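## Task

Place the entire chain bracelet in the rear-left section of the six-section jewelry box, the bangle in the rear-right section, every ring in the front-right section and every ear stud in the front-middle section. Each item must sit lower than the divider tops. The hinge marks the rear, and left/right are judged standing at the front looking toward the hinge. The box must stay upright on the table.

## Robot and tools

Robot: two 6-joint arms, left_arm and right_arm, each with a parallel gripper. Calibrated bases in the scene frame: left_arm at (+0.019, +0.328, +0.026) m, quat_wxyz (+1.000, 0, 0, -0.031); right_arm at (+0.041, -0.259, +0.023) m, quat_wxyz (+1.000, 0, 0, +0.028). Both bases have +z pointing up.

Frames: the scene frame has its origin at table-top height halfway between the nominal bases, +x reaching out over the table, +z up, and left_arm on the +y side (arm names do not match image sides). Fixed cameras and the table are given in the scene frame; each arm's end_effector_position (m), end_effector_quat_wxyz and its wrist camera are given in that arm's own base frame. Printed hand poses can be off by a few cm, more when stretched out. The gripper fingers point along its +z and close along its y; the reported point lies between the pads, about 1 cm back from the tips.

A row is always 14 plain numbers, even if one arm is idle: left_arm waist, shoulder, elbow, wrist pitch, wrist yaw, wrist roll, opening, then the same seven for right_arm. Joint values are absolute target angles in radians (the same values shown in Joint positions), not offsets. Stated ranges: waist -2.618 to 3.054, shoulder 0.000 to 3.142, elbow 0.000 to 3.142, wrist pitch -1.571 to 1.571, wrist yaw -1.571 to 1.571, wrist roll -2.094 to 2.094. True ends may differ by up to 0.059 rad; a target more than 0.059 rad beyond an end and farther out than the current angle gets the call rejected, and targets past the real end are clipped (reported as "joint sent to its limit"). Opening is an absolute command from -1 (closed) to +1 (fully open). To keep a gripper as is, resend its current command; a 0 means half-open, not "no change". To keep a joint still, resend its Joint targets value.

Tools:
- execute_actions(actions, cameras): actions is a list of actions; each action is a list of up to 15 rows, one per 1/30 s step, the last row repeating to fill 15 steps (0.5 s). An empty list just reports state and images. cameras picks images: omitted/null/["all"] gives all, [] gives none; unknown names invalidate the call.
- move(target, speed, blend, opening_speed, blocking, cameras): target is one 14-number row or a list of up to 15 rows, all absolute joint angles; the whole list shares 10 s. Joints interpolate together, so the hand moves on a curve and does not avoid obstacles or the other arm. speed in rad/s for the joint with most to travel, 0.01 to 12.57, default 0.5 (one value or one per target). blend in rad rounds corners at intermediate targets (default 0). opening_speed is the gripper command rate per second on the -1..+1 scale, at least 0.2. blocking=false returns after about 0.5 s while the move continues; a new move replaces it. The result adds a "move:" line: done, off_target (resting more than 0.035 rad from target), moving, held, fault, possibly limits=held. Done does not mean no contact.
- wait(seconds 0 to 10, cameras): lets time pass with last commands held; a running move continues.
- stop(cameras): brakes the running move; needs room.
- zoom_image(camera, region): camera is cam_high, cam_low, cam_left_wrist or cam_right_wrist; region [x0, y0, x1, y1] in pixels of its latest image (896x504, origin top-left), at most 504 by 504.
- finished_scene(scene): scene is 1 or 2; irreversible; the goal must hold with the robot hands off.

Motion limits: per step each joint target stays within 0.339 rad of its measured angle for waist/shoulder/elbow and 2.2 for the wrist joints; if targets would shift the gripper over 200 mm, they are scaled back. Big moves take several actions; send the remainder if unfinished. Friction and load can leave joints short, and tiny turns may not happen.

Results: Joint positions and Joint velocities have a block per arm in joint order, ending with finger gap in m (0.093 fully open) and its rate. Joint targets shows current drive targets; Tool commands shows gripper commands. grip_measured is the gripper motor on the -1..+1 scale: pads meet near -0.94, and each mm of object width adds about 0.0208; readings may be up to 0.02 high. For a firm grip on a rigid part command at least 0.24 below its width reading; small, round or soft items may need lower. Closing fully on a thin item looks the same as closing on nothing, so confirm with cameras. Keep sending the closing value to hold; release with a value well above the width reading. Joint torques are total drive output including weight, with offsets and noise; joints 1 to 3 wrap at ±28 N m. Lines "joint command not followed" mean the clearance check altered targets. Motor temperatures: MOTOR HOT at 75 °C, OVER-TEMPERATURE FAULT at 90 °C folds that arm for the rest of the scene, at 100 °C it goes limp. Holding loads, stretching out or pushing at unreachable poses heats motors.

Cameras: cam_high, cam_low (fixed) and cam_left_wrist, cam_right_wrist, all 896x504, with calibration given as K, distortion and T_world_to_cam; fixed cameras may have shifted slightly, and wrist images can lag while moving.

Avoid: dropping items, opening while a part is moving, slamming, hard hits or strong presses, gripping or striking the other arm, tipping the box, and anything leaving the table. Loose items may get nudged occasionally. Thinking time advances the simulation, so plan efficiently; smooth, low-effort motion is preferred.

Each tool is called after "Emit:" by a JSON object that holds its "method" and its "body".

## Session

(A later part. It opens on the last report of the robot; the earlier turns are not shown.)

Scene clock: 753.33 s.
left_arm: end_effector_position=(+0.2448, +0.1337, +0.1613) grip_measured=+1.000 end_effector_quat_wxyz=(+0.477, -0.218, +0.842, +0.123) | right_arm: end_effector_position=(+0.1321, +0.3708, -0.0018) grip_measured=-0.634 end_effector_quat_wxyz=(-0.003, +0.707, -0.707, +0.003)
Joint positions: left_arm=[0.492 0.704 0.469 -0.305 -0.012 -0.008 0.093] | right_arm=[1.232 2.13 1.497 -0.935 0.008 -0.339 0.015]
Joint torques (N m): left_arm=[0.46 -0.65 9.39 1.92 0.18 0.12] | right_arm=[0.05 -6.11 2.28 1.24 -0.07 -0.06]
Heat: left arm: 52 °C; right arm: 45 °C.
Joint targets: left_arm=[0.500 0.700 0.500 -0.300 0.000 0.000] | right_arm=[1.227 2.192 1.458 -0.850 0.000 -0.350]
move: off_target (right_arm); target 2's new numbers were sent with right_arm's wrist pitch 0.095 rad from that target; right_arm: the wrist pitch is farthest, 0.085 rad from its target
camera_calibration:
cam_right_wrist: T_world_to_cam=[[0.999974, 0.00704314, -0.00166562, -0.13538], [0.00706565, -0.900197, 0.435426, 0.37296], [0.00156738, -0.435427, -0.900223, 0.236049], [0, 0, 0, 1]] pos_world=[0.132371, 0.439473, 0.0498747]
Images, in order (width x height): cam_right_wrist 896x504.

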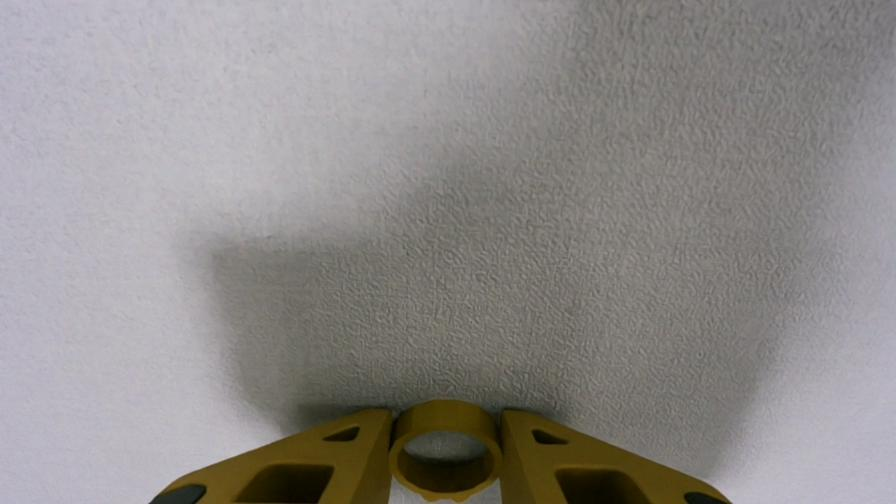

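Emit:
{"method": "move", "body": {"target": [[0.5,0.7,0.5,-0.3,0,0,1,1.227,2.055,1.8,-1.3,0,-0.35,-0.75],[0.5,0.7,0.5,-0.3,0,0,1,0.9,1.803,1.465,-1.21,0,-0.35,-0.75],[0.5,0.7,0.5,-0.3,0,0,1,-0.135,1.803,1.465,-1.21,0,-0.34,-0.75]], "speed": [0.5,0.7,0.9], "blend": [0.05,0.1,0], "cameras": ["cam_right_wrist","cam_low"]}}

Scene clock: 769.40 s.
left_arm: end_effector_position=(+0.2448, +0.1337, +0.1613) grip_measured=+1.000 end_effector_quat_wxyz=(+0.477, -0.218, +0.842, +0.123) | right_arm: end_effector_position=(+0.3323, -0.0479, +0.0956) grip_measured=-0.652 end_effector_quat_wxyz=(-0.007, -0.099, +0.995, -0.001)
Joint positions: left_arm=[0.492 0.704 0.469 -0.305 -0.012 -0.008 0.093] | right_arm=[-0.141 1.833 1.472 -1.223 0.005 -0.339 0.014]
Joint torques (N m): left_arm=[0.46 -0.65 9.39 1.92 0.18 0.13] | right_arm=[1.01 -12.49 5.6 0.44 -0.03 0.04]
Heat: left arm: 52 °C; right arm: 46 °C.
Joint targets: left_arm=[0.500 0.700 0.500 -0.300 0.000 0.000] | right_arm=[-0.135 1.803 1.465 -1.210 0.000 -0.340]
move: done
camera_calibration:
cam_right_wrist: T_world_to_cam=[[0.203718, -0.978973, -0.0104826, -0.114322], [-0.874711, -0.18681, 0.447194, 0.27828], [-0.439749, -0.0819324, -0.894376, 0.304178], [0, 0, 0, 1]] pos_world=[0.400467, -0.0350101, 0.146406]
Images, in order (width x height): cam_low 896x504, cam_right_wrist 896x504.

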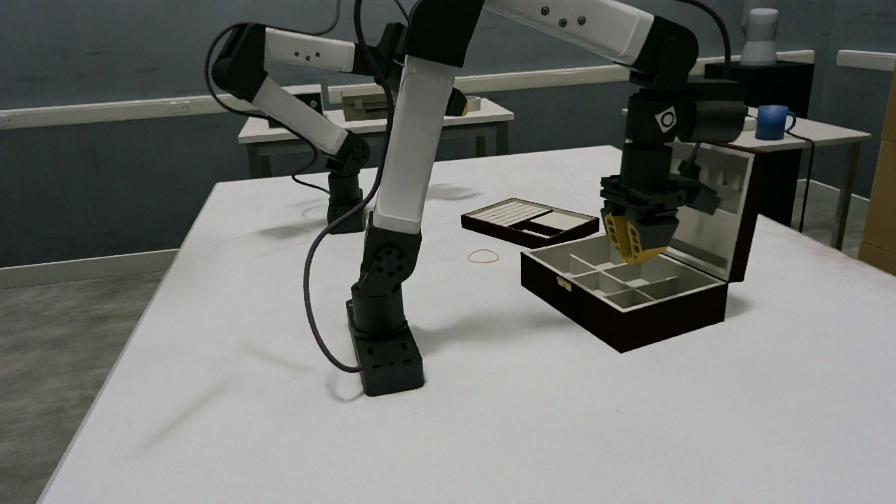

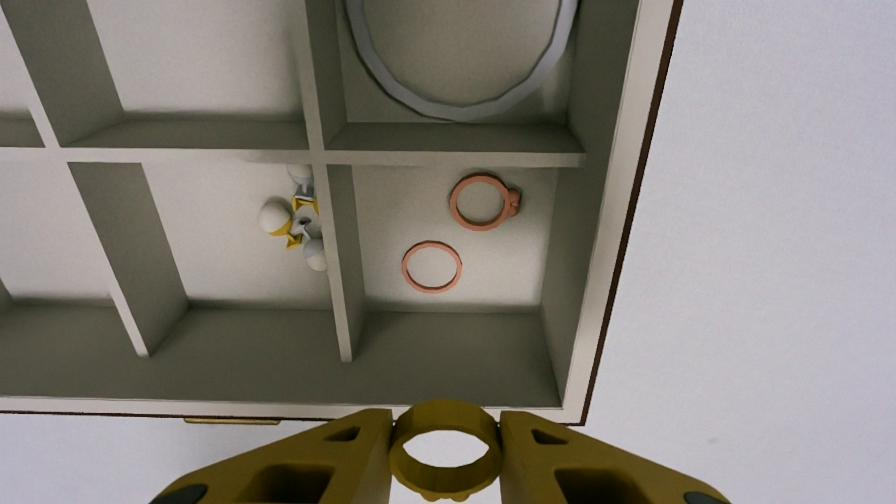

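Emit:
{"method": "move", "body": {"target": [[0.5,0.7,0.5,-0.3,0,0,1,-0.135,1.95,1.2,-0.81,0,-0.34,-0.75],[0.5,0.7,0.5,-0.3,0,0,1,-0.135,1.95,1.2,-0.81,0,-0.34,-0.35]], "speed": 0.3, "opening_speed": 0.4, "cameras": ["cam_right_wrist","cam_low"]}}

Scene clock: 783.70 s.
left_arm: end_effector_position=(+0.2448, +0.1337, +0.1613) grip_measured=+1.000 end_effector_quat_wxyz=(+0.477, -0.218, +0.842, +0.123) | right_arm: end_effector_position=(+0.3324, -0.0481, +0.0114) grip_measured=-0.364 end_effector_quat_wxyz=(-0.003, -0.099, +0.995, -0.002)
Joint positions: left_arm=[0.492 0.704 0.469 -0.305 -0.012 -0.008 0.093] | right_arm=[-0.141 1.915 1.232 -0.892 0.005 -0.339 0.028]
Joint torques (N m): left_arm=[0.44 -0.65 9.37 1.92 0.18 0.12] | right_arm=[1.01 -6.53 2.8 1.18 -0.05 0.05]
Motor temperatures (°C): left_arm=[26 31 50 52 26 27 27] | right_arm=[30 49 39 31 26 25 29]
Heat: left arm: 52 °C; right arm: 49 °C.
Joint targets: left_arm=[0.500 0.700 0.500 -0.300 0.000 0.000] | right_arm=[-0.135 1.950 1.200 -0.810 0.000 -0.340]
move: off_target (right_arm); target 2's new numbers were sent with right_arm's wrist pitch 0.082 rad from that target; right_arm: the wrist pitch is farthest, 0.082 rad from its target
camera_calibration:
cam_right_wrist: T_world_to_cam=[[0.203392, -0.979072, -0.00710614, -0.115319], [-0.878629, -0.185719, 0.439908, 0.317413], [-0.432022, -0.0832303, -0.898015, 0.22632], [0, 0, 0, 1]] pos_world=[0.400118, -0.035119, 0.0627862]
Images, in order (width x height): cam_low 896x504, cam_right_wrist 896x504.

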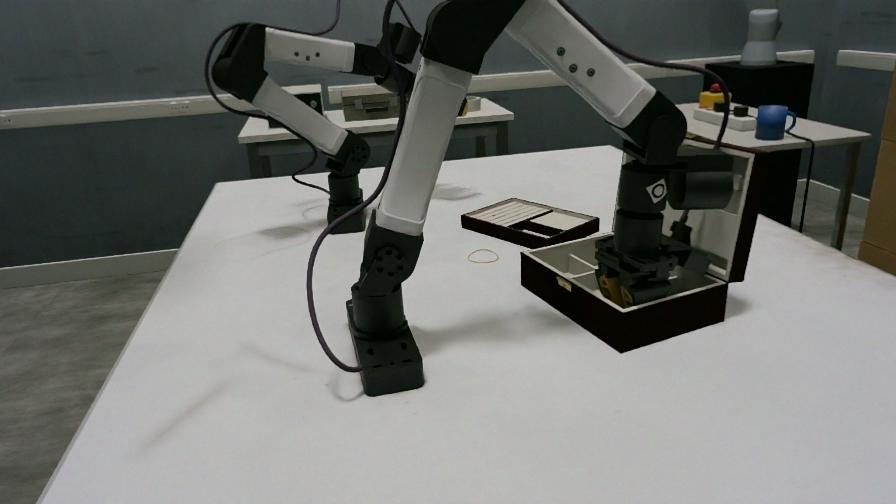

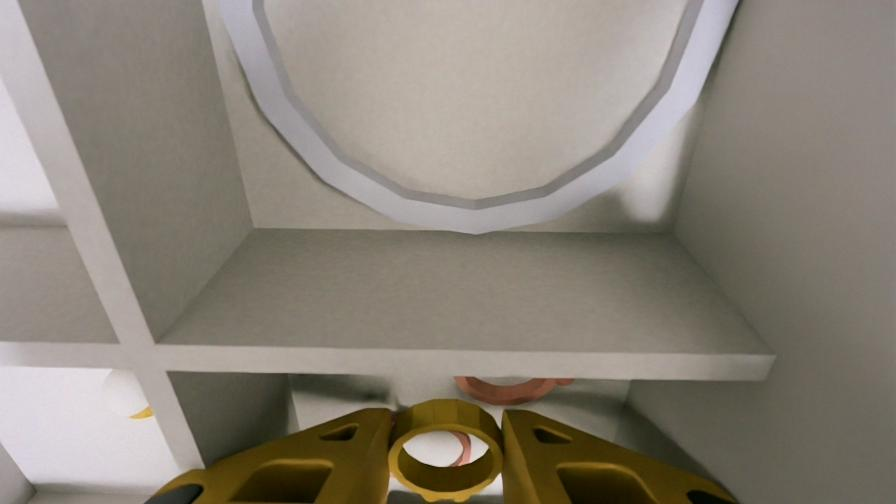

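Emit:
{"method": "move", "body": {"target": [[0.5,0.7,0.5,-0.3,0,0,1,-0.135,1.985,1.19,-0.78,0,-0.34,-0.4],[0.5,0.7,0.5,-0.3,0,0,1,-0.135,1.985,1.19,-0.78,0,-0.34,-0.2],[0.5,0.7,0.5,-0.3,0,0,1,-0.135,1.803,1.465,-1.21,0,-0.34,-0.2]], "speed": 0.3, "opening_speed": 0.3, "cameras": ["cam_right_wrist"]}}

Emit:
{"method": "zoom_image", "body": {"camera": "cam_right_wrist", "region": [200, 120, 640, 460]}}

Scene clock: 796.13 s.
left_arm: end_effector_position=(+0.2448, +0.1337, +0.1613) grip_measured=+1.000 end_effector_quat_wxyz=(+0.477, -0.218, +0.842, +0.123) | right_arm: end_effector_position=(+0.3323, -0.0450, +0.0901) grip_measured=-0.202 end_effector_quat_wxyz=(-0.003, -0.101, +0.995, +0.005)
Joint positions: left_arm=[0.492 0.704 0.469 -0.305 -0.012 -0.008 0.093] | right_arm=[-0.138 1.83 1.446 -1.195 -0.008 -0.34 0.036]
Joint torques (N m): left_arm=[0.46 -0.65 9.39 1.92 0.18 0.12] | right_arm=[0.77 -12.11 8.16 0.17 0.08 0.05]
Heat: left arm: 52 °C; right arm: 48 °C.
Joint targets: left_arm=[0.500 0.700 0.500 -0.300 0.000 0.000] | right_arm=[-0.135 1.803 1.465 -1.210 0.000 -0.340]
move: done; target 2's new numbers were sent with right_arm's wrist pitch 0.109 rad from that target
camera_calibration:
cam_right_wrist: T_world_to_cam=[[0.20671, -0.978196, -0.0200734, -0.111586], [-0.877246, -0.194385, 0.438923, 0.282456], [-0.433255, -0.0731207, -0.8983, 0.298117], [0, 0, 0, 1]] pos_world=[0.40001, -0.0324496, 0.141583]
Images, in order (width x height): cam_right_wrist 896x504.

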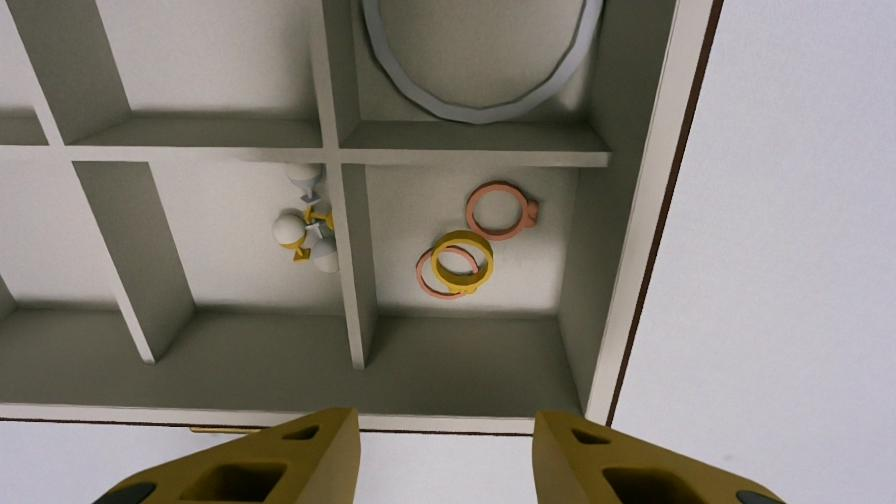

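Scaled by 1.145 from the camera's 896x504 image, which has a finer 1280x720 frame.

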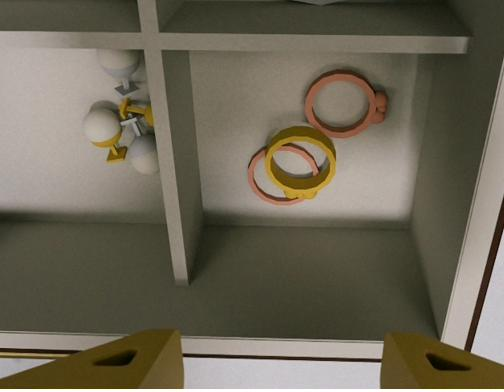

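Emit:
{"method": "move", "body": {"target": [[0.5,0.7,0.5,-0.3,0,0,1,0.5,1.803,1.465,-1.21,0,0.5,-0.4],[0.5,0.7,0.5,-0.3,0,0,1,0.895,1.84,1.26,-0.98,0,1.465,-0.4],[0.5,0.7,0.5,-0.3,0,0,1,0.895,1.945,1.12,-0.73,0,1.465,-0.4]], "speed": [1.0,0.8,0.25], "blend": [0.1,0,0], "cameras": ["cam_right_wrist","cam_low"]}}

Scene clock: 815.20 s.
left_arm: end_effector_position=(+0.2448, +0.1337, +0.1613) grip_measured=+1.000 end_effector_quat_wxyz=(+0.477, -0.218, +0.842, +0.123) | right_arm: end_effector_position=(+0.2047, +0.2552, -0.0028) grip_measured=-0.399 end_effector_quat_wxyz=(+0.000, +0.274, +0.962, +0.002)
Joint positions: left_arm=[0.492 0.704 0.469 -0.305 -0.012 -0.008 0.093] | right_arm=[0.894 1.904 1.153 -0.817 -0.002 1.45 0.026]
Joint torques (N m): left_arm=[0.44 -0.65 9.39 1.92 0.18 0.12] | right_arm=[0.58 -5.63 2.43 1.17 0.1 0.21]
Heat: left arm: 52 °C; right arm: 53 °C.
Joint targets: left_arm=[0.500 0.700 0.500 -0.300 0.000 0.000] | right_arm=[0.895 1.945 1.120 -0.730 0.000 1.465]
move: off_target (right_arm); right_arm: the wrist pitch is farthest, 0.087 rad from its target
camera_calibration:
cam_right_wrist: T_world_to_cam=[[-0.522059, -0.852805, -0.0133551, 0.323816], [-0.770585, 0.464899, 0.435968, 0.079594], [-0.365587, 0.237892, -0.899863, 0.0880698], [0, 0, 0, 1]] pos_world=[0.262582, 0.218198, 0.0488749]
Images, in order (width x height): cam_low 896x504, cam_right_wrist 896x504.

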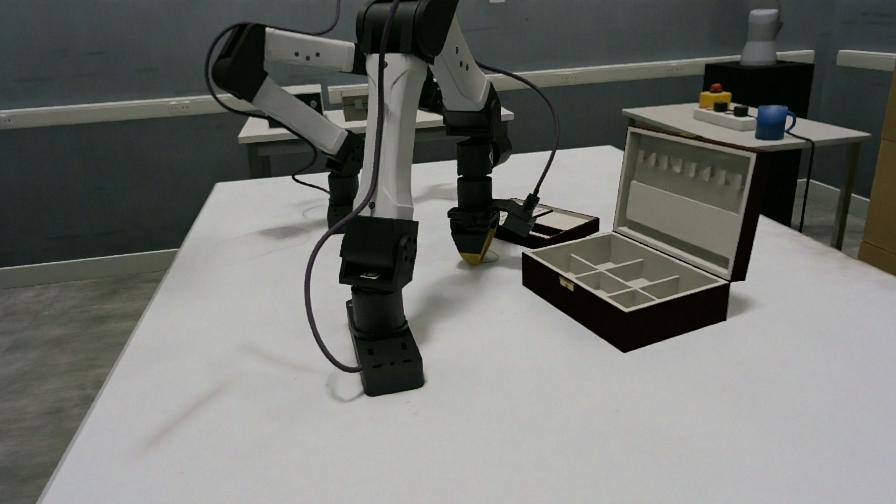

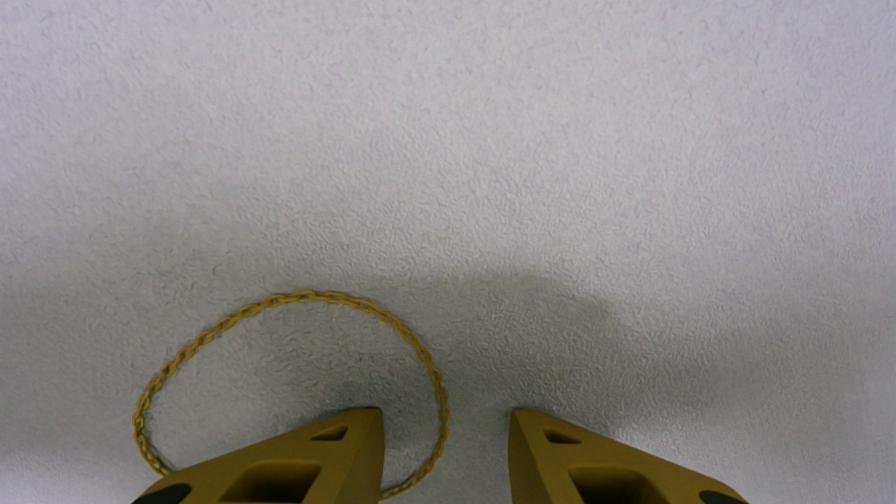

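Emit:
{"method": "move", "body": {"target": [[0.5,0.7,0.5,-0.3,0,0,1,0.895,1.985,1.095,-0.69,0,1.465,-0.4],[0.5,0.7,0.5,-0.3,0,0,1,0.895,1.985,1.095,-0.69,0,1.465,-1],[0.5,0.7,0.5,-0.3,0,0,1,0.895,1.75,1.65,-1.45,0,1.465,-1]], "speed": 0.3, "opening_speed": 0.5, "cameras": ["cam_right_wrist","cam_low"]}}

Emit:
{"method": "zoom_image", "body": {"camera": "cam_low", "region": [420, 130, 640, 290]}}

Scene clock: 828.07 s.
left_arm: end_effector_position=(+0.2448, +0.1337, +0.1613) grip_measured=+1.000 end_effector_quat_wxyz=(+0.477, -0.218, +0.842, +0.123) | right_arm: end_effector_position=(+0.2012, +0.2526, +0.1539) grip_measured=-0.971 end_effector_quat_wxyz=(-0.005, +0.275, +0.961, -0.001)
Joint positions: left_arm=[0.492 0.704 0.469 -0.305 -0.012 -0.008 0.093] | right_arm=[0.894 1.774 1.631 -1.433 -0.008 1.45 0]
Joint torques (N m): left_arm=[0.46 -0.65 9.39 1.92 0.18 0.12] | right_arm=[0.59 -11.33 8.14 0.09 0.15 0.21]
Heat: left arm: 52 °C; right arm: 50 °C.
Joint targets: left_arm=[0.500 0.700 0.500 -0.300 0.000 0.000] | right_arm=[0.895 1.750 1.650 -1.450 0.000 1.465]
move: done; target 2's new numbers were sent with right_arm's wrist pitch 0.116 rad from that target
camera_calibration:
cam_right_wrist: T_world_to_cam=[[-0.522802, -0.852438, -0.00517423, 0.32056], [-0.765492, 0.466789, 0.442865, 0.00727535], [-0.3751, 0.235492, -0.896573, 0.230497], [0, 0, 0, 1]] pos_world=[0.259618, 0.215582, 0.205095]
Images, in order (width x height): cam_low 896x504, cam_right_wrist 896x504.

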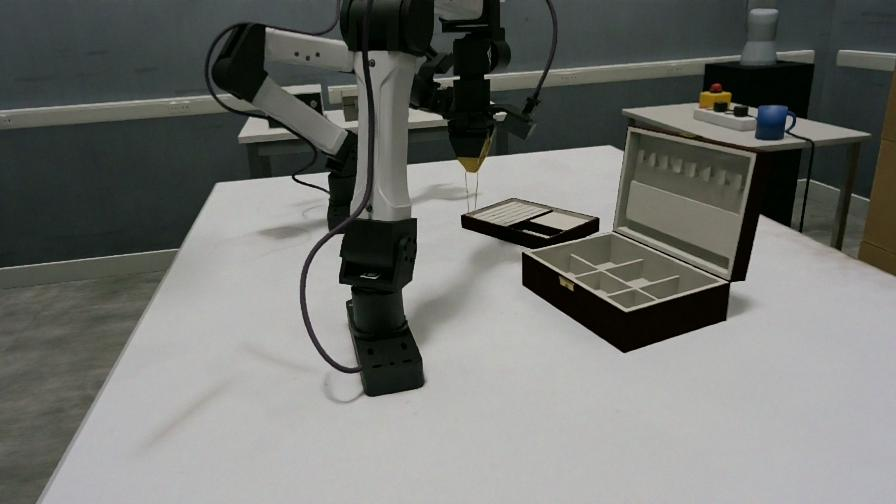

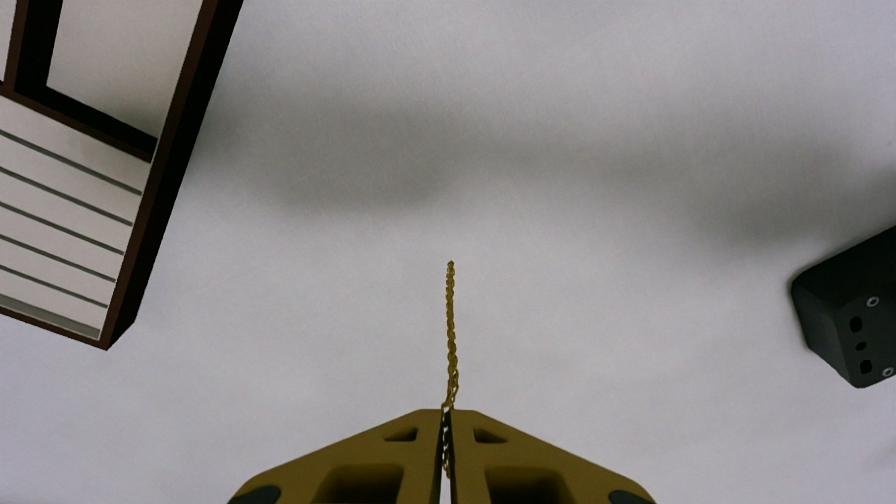

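Scaled by 2.291 from the camera's 896x504 image, which has a finer 1280x720 frame.

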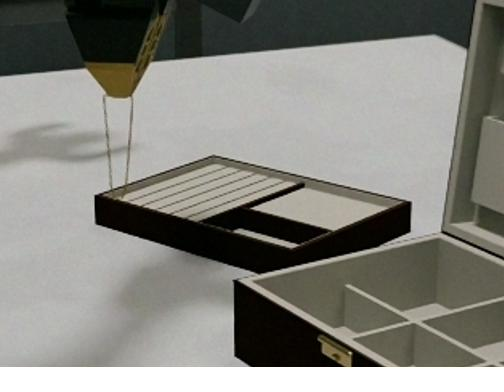

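Emit:
{"method": "move", "body": {"target": [[0.5,0.7,0.5,-0.3,0,0,1,0.6,1.63,1.5,-1.1,0,1.5,-1],[0.5,0.7,0.5,-0.3,0,0,1,0.298,1.62,1.36,-0.8,0,1.7,-1]], "speed": [0.4,0.3], "blend": [0.1,0], "cameras": ["cam_right_wrist","cam_low","cam_high"]}}

Emit:
{"method": "zoom_image", "body": {"camera": "cam_low", "region": [500, 130, 760, 330]}}

Scene clock: 854.03 s.
left_arm: end_effector_position=(+0.2448, +0.1337, +0.1613) grip_measured=+1.000 end_effector_quat_wxyz=(+0.477, -0.218, +0.842, +0.123) | right_arm: end_effector_position=(+0.3843, +0.1197, +0.1496) grip_measured=-0.971 end_effector_quat_wxyz=(+0.124, +0.621, +0.749, +0.196)
Joint positions: left_arm=[0.492 0.704 0.469 -0.305 -0.012 -0.008 0.093] | right_arm=[0.299 1.651 1.368 -0.82 -0.008 1.684 0]
Joint torques (N m): left_arm=[0.46 -0.65 9.39 1.92 0.18 0.12] | right_arm=[0.42 -11.59 6.48 1.4 0.14 0.2]
Heat: left arm: 52 °C; right arm: 53 °C.
Joint targets: left_arm=[0.500 0.700 0.500 -0.300 0.000 0.000] | right_arm=[0.298 1.620 1.360 -0.800 0.000 1.700]
move: done
camera_calibration:
cam_right_wrist: T_world_to_cam=[[-0.875243, -0.157794, -0.457221, 0.422864], [-0.375062, 0.8183, 0.435561, 0.0202926], [0.305415, 0.552707, -0.775394, 0.00890539], [0, 0, 0, 1]] pos_world=[0.375, 0.0451977, 0.191409]
Images, in order (width x height): cam_high 896x504, cam_low 896x504, cam_right_wrist 896x504.

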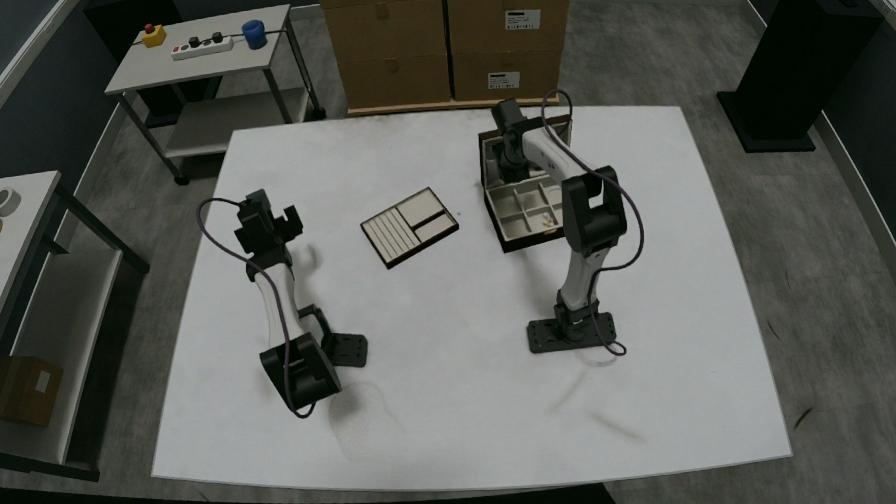

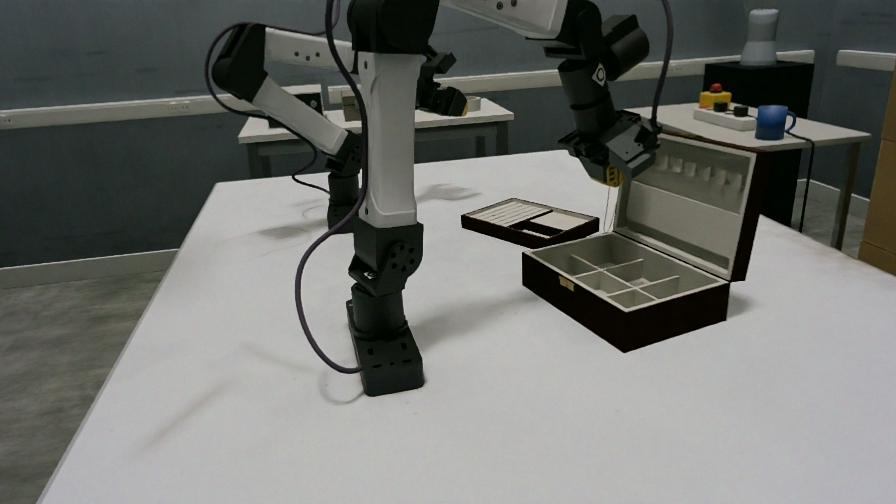

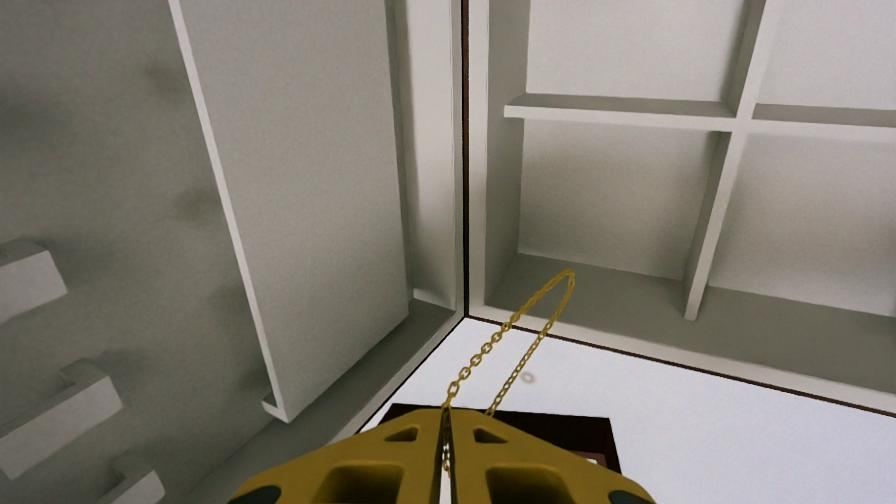

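Scaled by 1.938 from the camera's 896x504 image, which has a finer 1280x720 frame.

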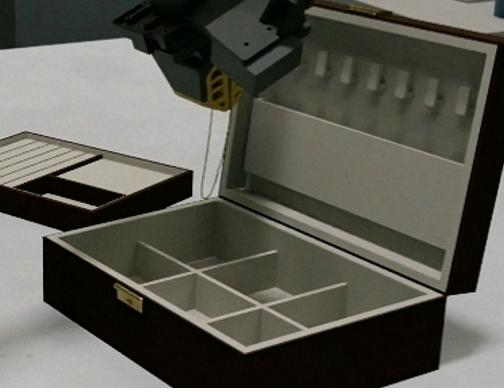

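Emit:
{"method": "move", "body": {"target": [[0.5,0.7,0.5,-0.3,0,0,1,0.298,1.7,1.18,-0.57,0,1.7,-1],[0.5,0.7,0.5,-0.3,0,0,1,0.298,1.755,1.0,-0.34,0,1.7,-1]], "speed": 0.2, "cameras": ["cam_right_wrist","cam_low"]}}

Emit:
{"method": "zoom_image", "body": {"camera": "cam_low", "region": [500, 130, 760, 330]}}

Scene clock: 871.50 s.
left_arm: end_effector_position=(+0.2448, +0.1337, +0.1613) grip_measured=+1.000 end_effector_quat_wxyz=(+0.477, -0.218, +0.842, +0.123) | right_arm: end_effector_position=(+0.3792, +0.1181, +0.0371) grip_measured=-0.971 end_effector_quat_wxyz=(+0.124, +0.621, +0.748, +0.197)
Joint positions: left_arm=[0.492 0.704 0.469 -0.305 -0.012 -0.008 0.093] | right_arm=[0.299 1.744 1.006 -0.362 -0.008 1.687 0]
Joint torques (N m): left_arm=[0.46 -0.65 9.39 1.92 0.18 0.12] | right_arm=[0.42 -7.82 5.86 1.42 0.15 0.16]
Motor temperatures (°C): left_arm=[26 31 50 52 26 27 27] | right_arm=[29 54 40 32 26 25 28]
Heat: left arm: 52 °C; right arm: 54 °C.
Joint targets: left_arm=[0.500 0.700 0.500 -0.300 0.000 0.000] | right_arm=[0.298 1.755 1.000 -0.340 0.000 1.700]
move: done
camera_calibration:
cam_right_wrist: T_world_to_cam=[[-0.874568, -0.155243, -0.459381, 0.366274], [-0.374348, 0.818317, 0.436142, 0.06839], [0.308212, 0.553404, -0.773789, -0.0771696], [0, 0, 0, 1]] pos_world=[0.369718, 0.0436027, 0.0787186]
Images, in order (width x height): cam_low 896x504, cam_right_wrist 896x504.

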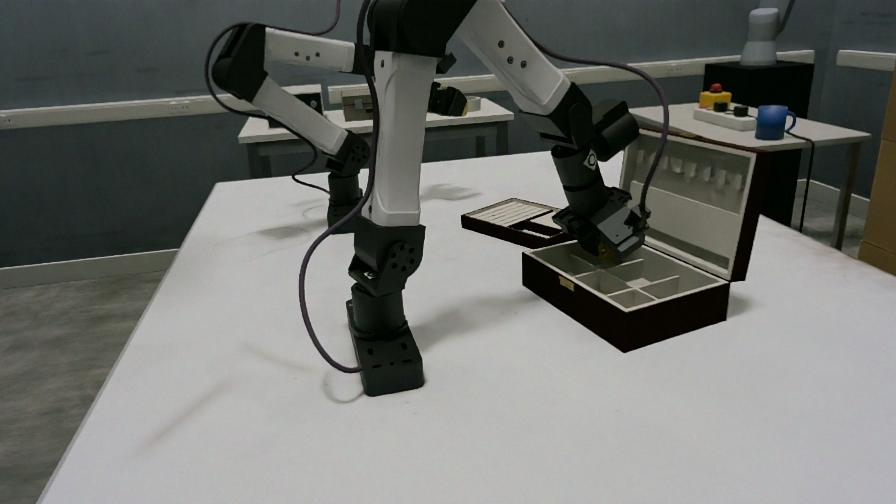

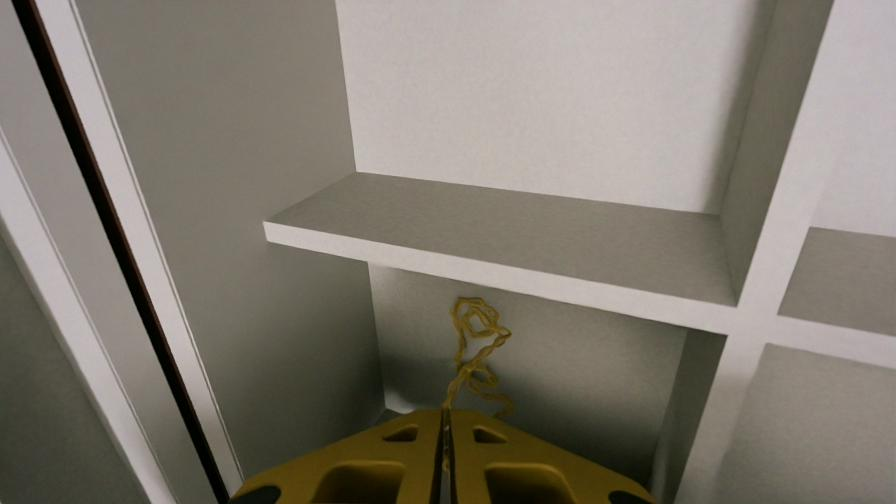

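Scaled by 1.938 from the camera's 896x504 image, which has a finer 1280x720 frame.

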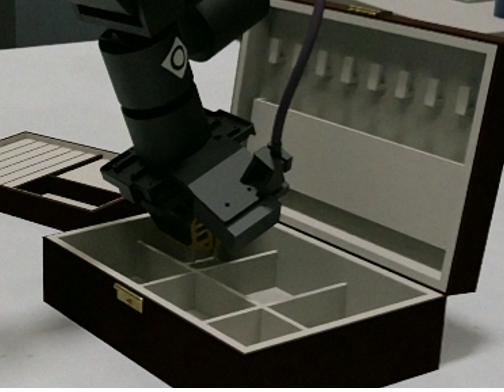

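Release, retreat, look.

Emit:
{"method": "move", "body": {"target": [[0.5,0.7,0.5,-0.3,0,0,1,0.298,1.755,1.0,-0.34,0,1.7,-0.75],[0.5,0.7,0.5,-0.3,0,0,1,0.298,1.69,1.18,-0.57,0,1.7,-0.75],[0.5,0.7,0.5,-0.3,0,0,1,0.1,1.25,1.25,-1.18,0,0,-0.5]], "speed": [0.3,0.3,0.8], "opening_speed": 0.4, "cameras": ["cam_right_wrist","cam_high"]}}

Emit:
{"method": "zoom_image", "body": {"camera": "cam_high", "region": [380, 110, 620, 310]}}

Scene clock: 883.50 s.
left_arm: end_effector_position=(+0.2448, +0.1337, +0.1613) grip_measured=+1.000 end_effector_quat_wxyz=(+0.477, -0.218, +0.842, +0.123) | right_arm: end_effector_position=(+0.2728, +0.0304, +0.1902) grip_measured=-0.502 end_effector_quat_wxyz=(+0.183, -0.047, +0.982, +0.015)
Joint positions: left_arm=[0.492 0.704 0.469 -0.305 -0.012 -0.008 0.093] | right_arm=[0.106 1.264 1.228 -1.166 -0.008 0.012 0.021]
Joint torques (N m): left_arm=[0.46 -0.66 9.39 1.92 0.18 0.12] | right_arm=[-0.03 -5.76 9.09 0.98 0.1 -0.08]
Heat: left arm: 52 °C; right arm: 52 °C.
Joint targets: left_arm=[0.500 0.700 0.500 -0.300 0.000 0.000] | right_arm=[0.100 1.250 1.250 -1.180 0.000 0.000]
move: done
camera_calibration:
cam_right_wrist: T_world_to_cam=[[0.10714, -0.994061, -0.0190544, 0.00388538], [-0.990818, -0.108341, 0.0808811, 0.2975], [-0.0824652, 0.0102138, -0.996542, 0.288188], [0, 0, 0, 1]] pos_world=[0.318117, 0.0331502, 0.263203]
Images, in order (width x height): cam_high 896x504, cam_right_wrist 896x504.

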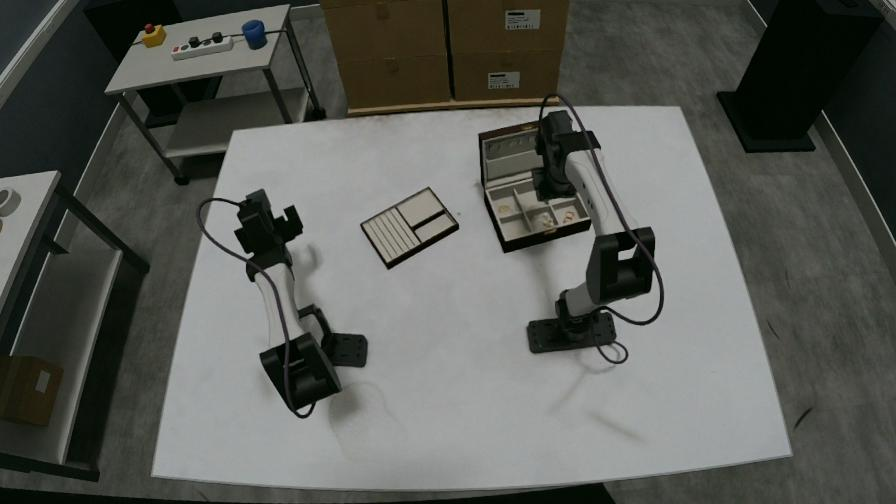

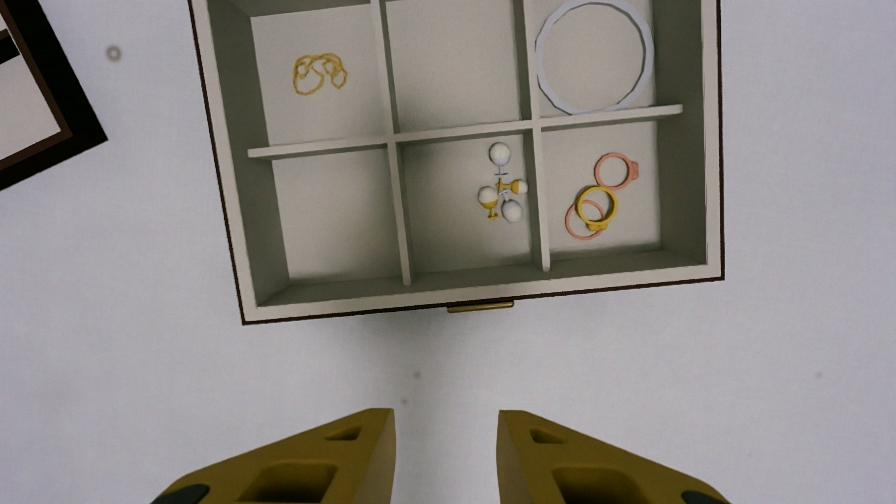

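Scaled by 2.100 from the camera's 896x504 image, which has a finer 1280x720 frame.

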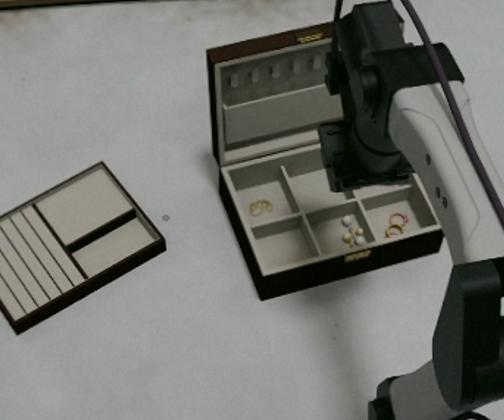

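Emit:
{"method": "zoom_image", "body": {"camera": "cam_right_wrist", "region": [80, 20, 160, 80]}}

Emit:
{"method": "zoom_image", "body": {"camera": "cam_high", "region": [180, 110, 680, 490]}}

Scaled by 6.300 from the camera's 896x504 image, which has a finer 1280x720 frame.

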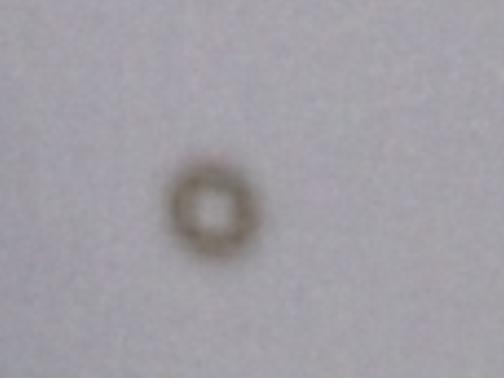

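Scaled by 1.008 from the camera's 896x504 image, which has a finer 1280x720 frame.

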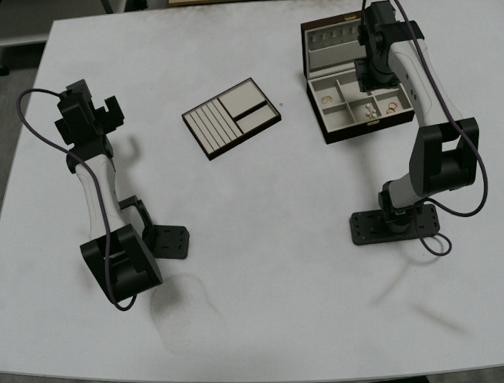

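Emit:
{"method": "finished_scene", "body": {"scene": 1}}

The scene is finished: the task was done.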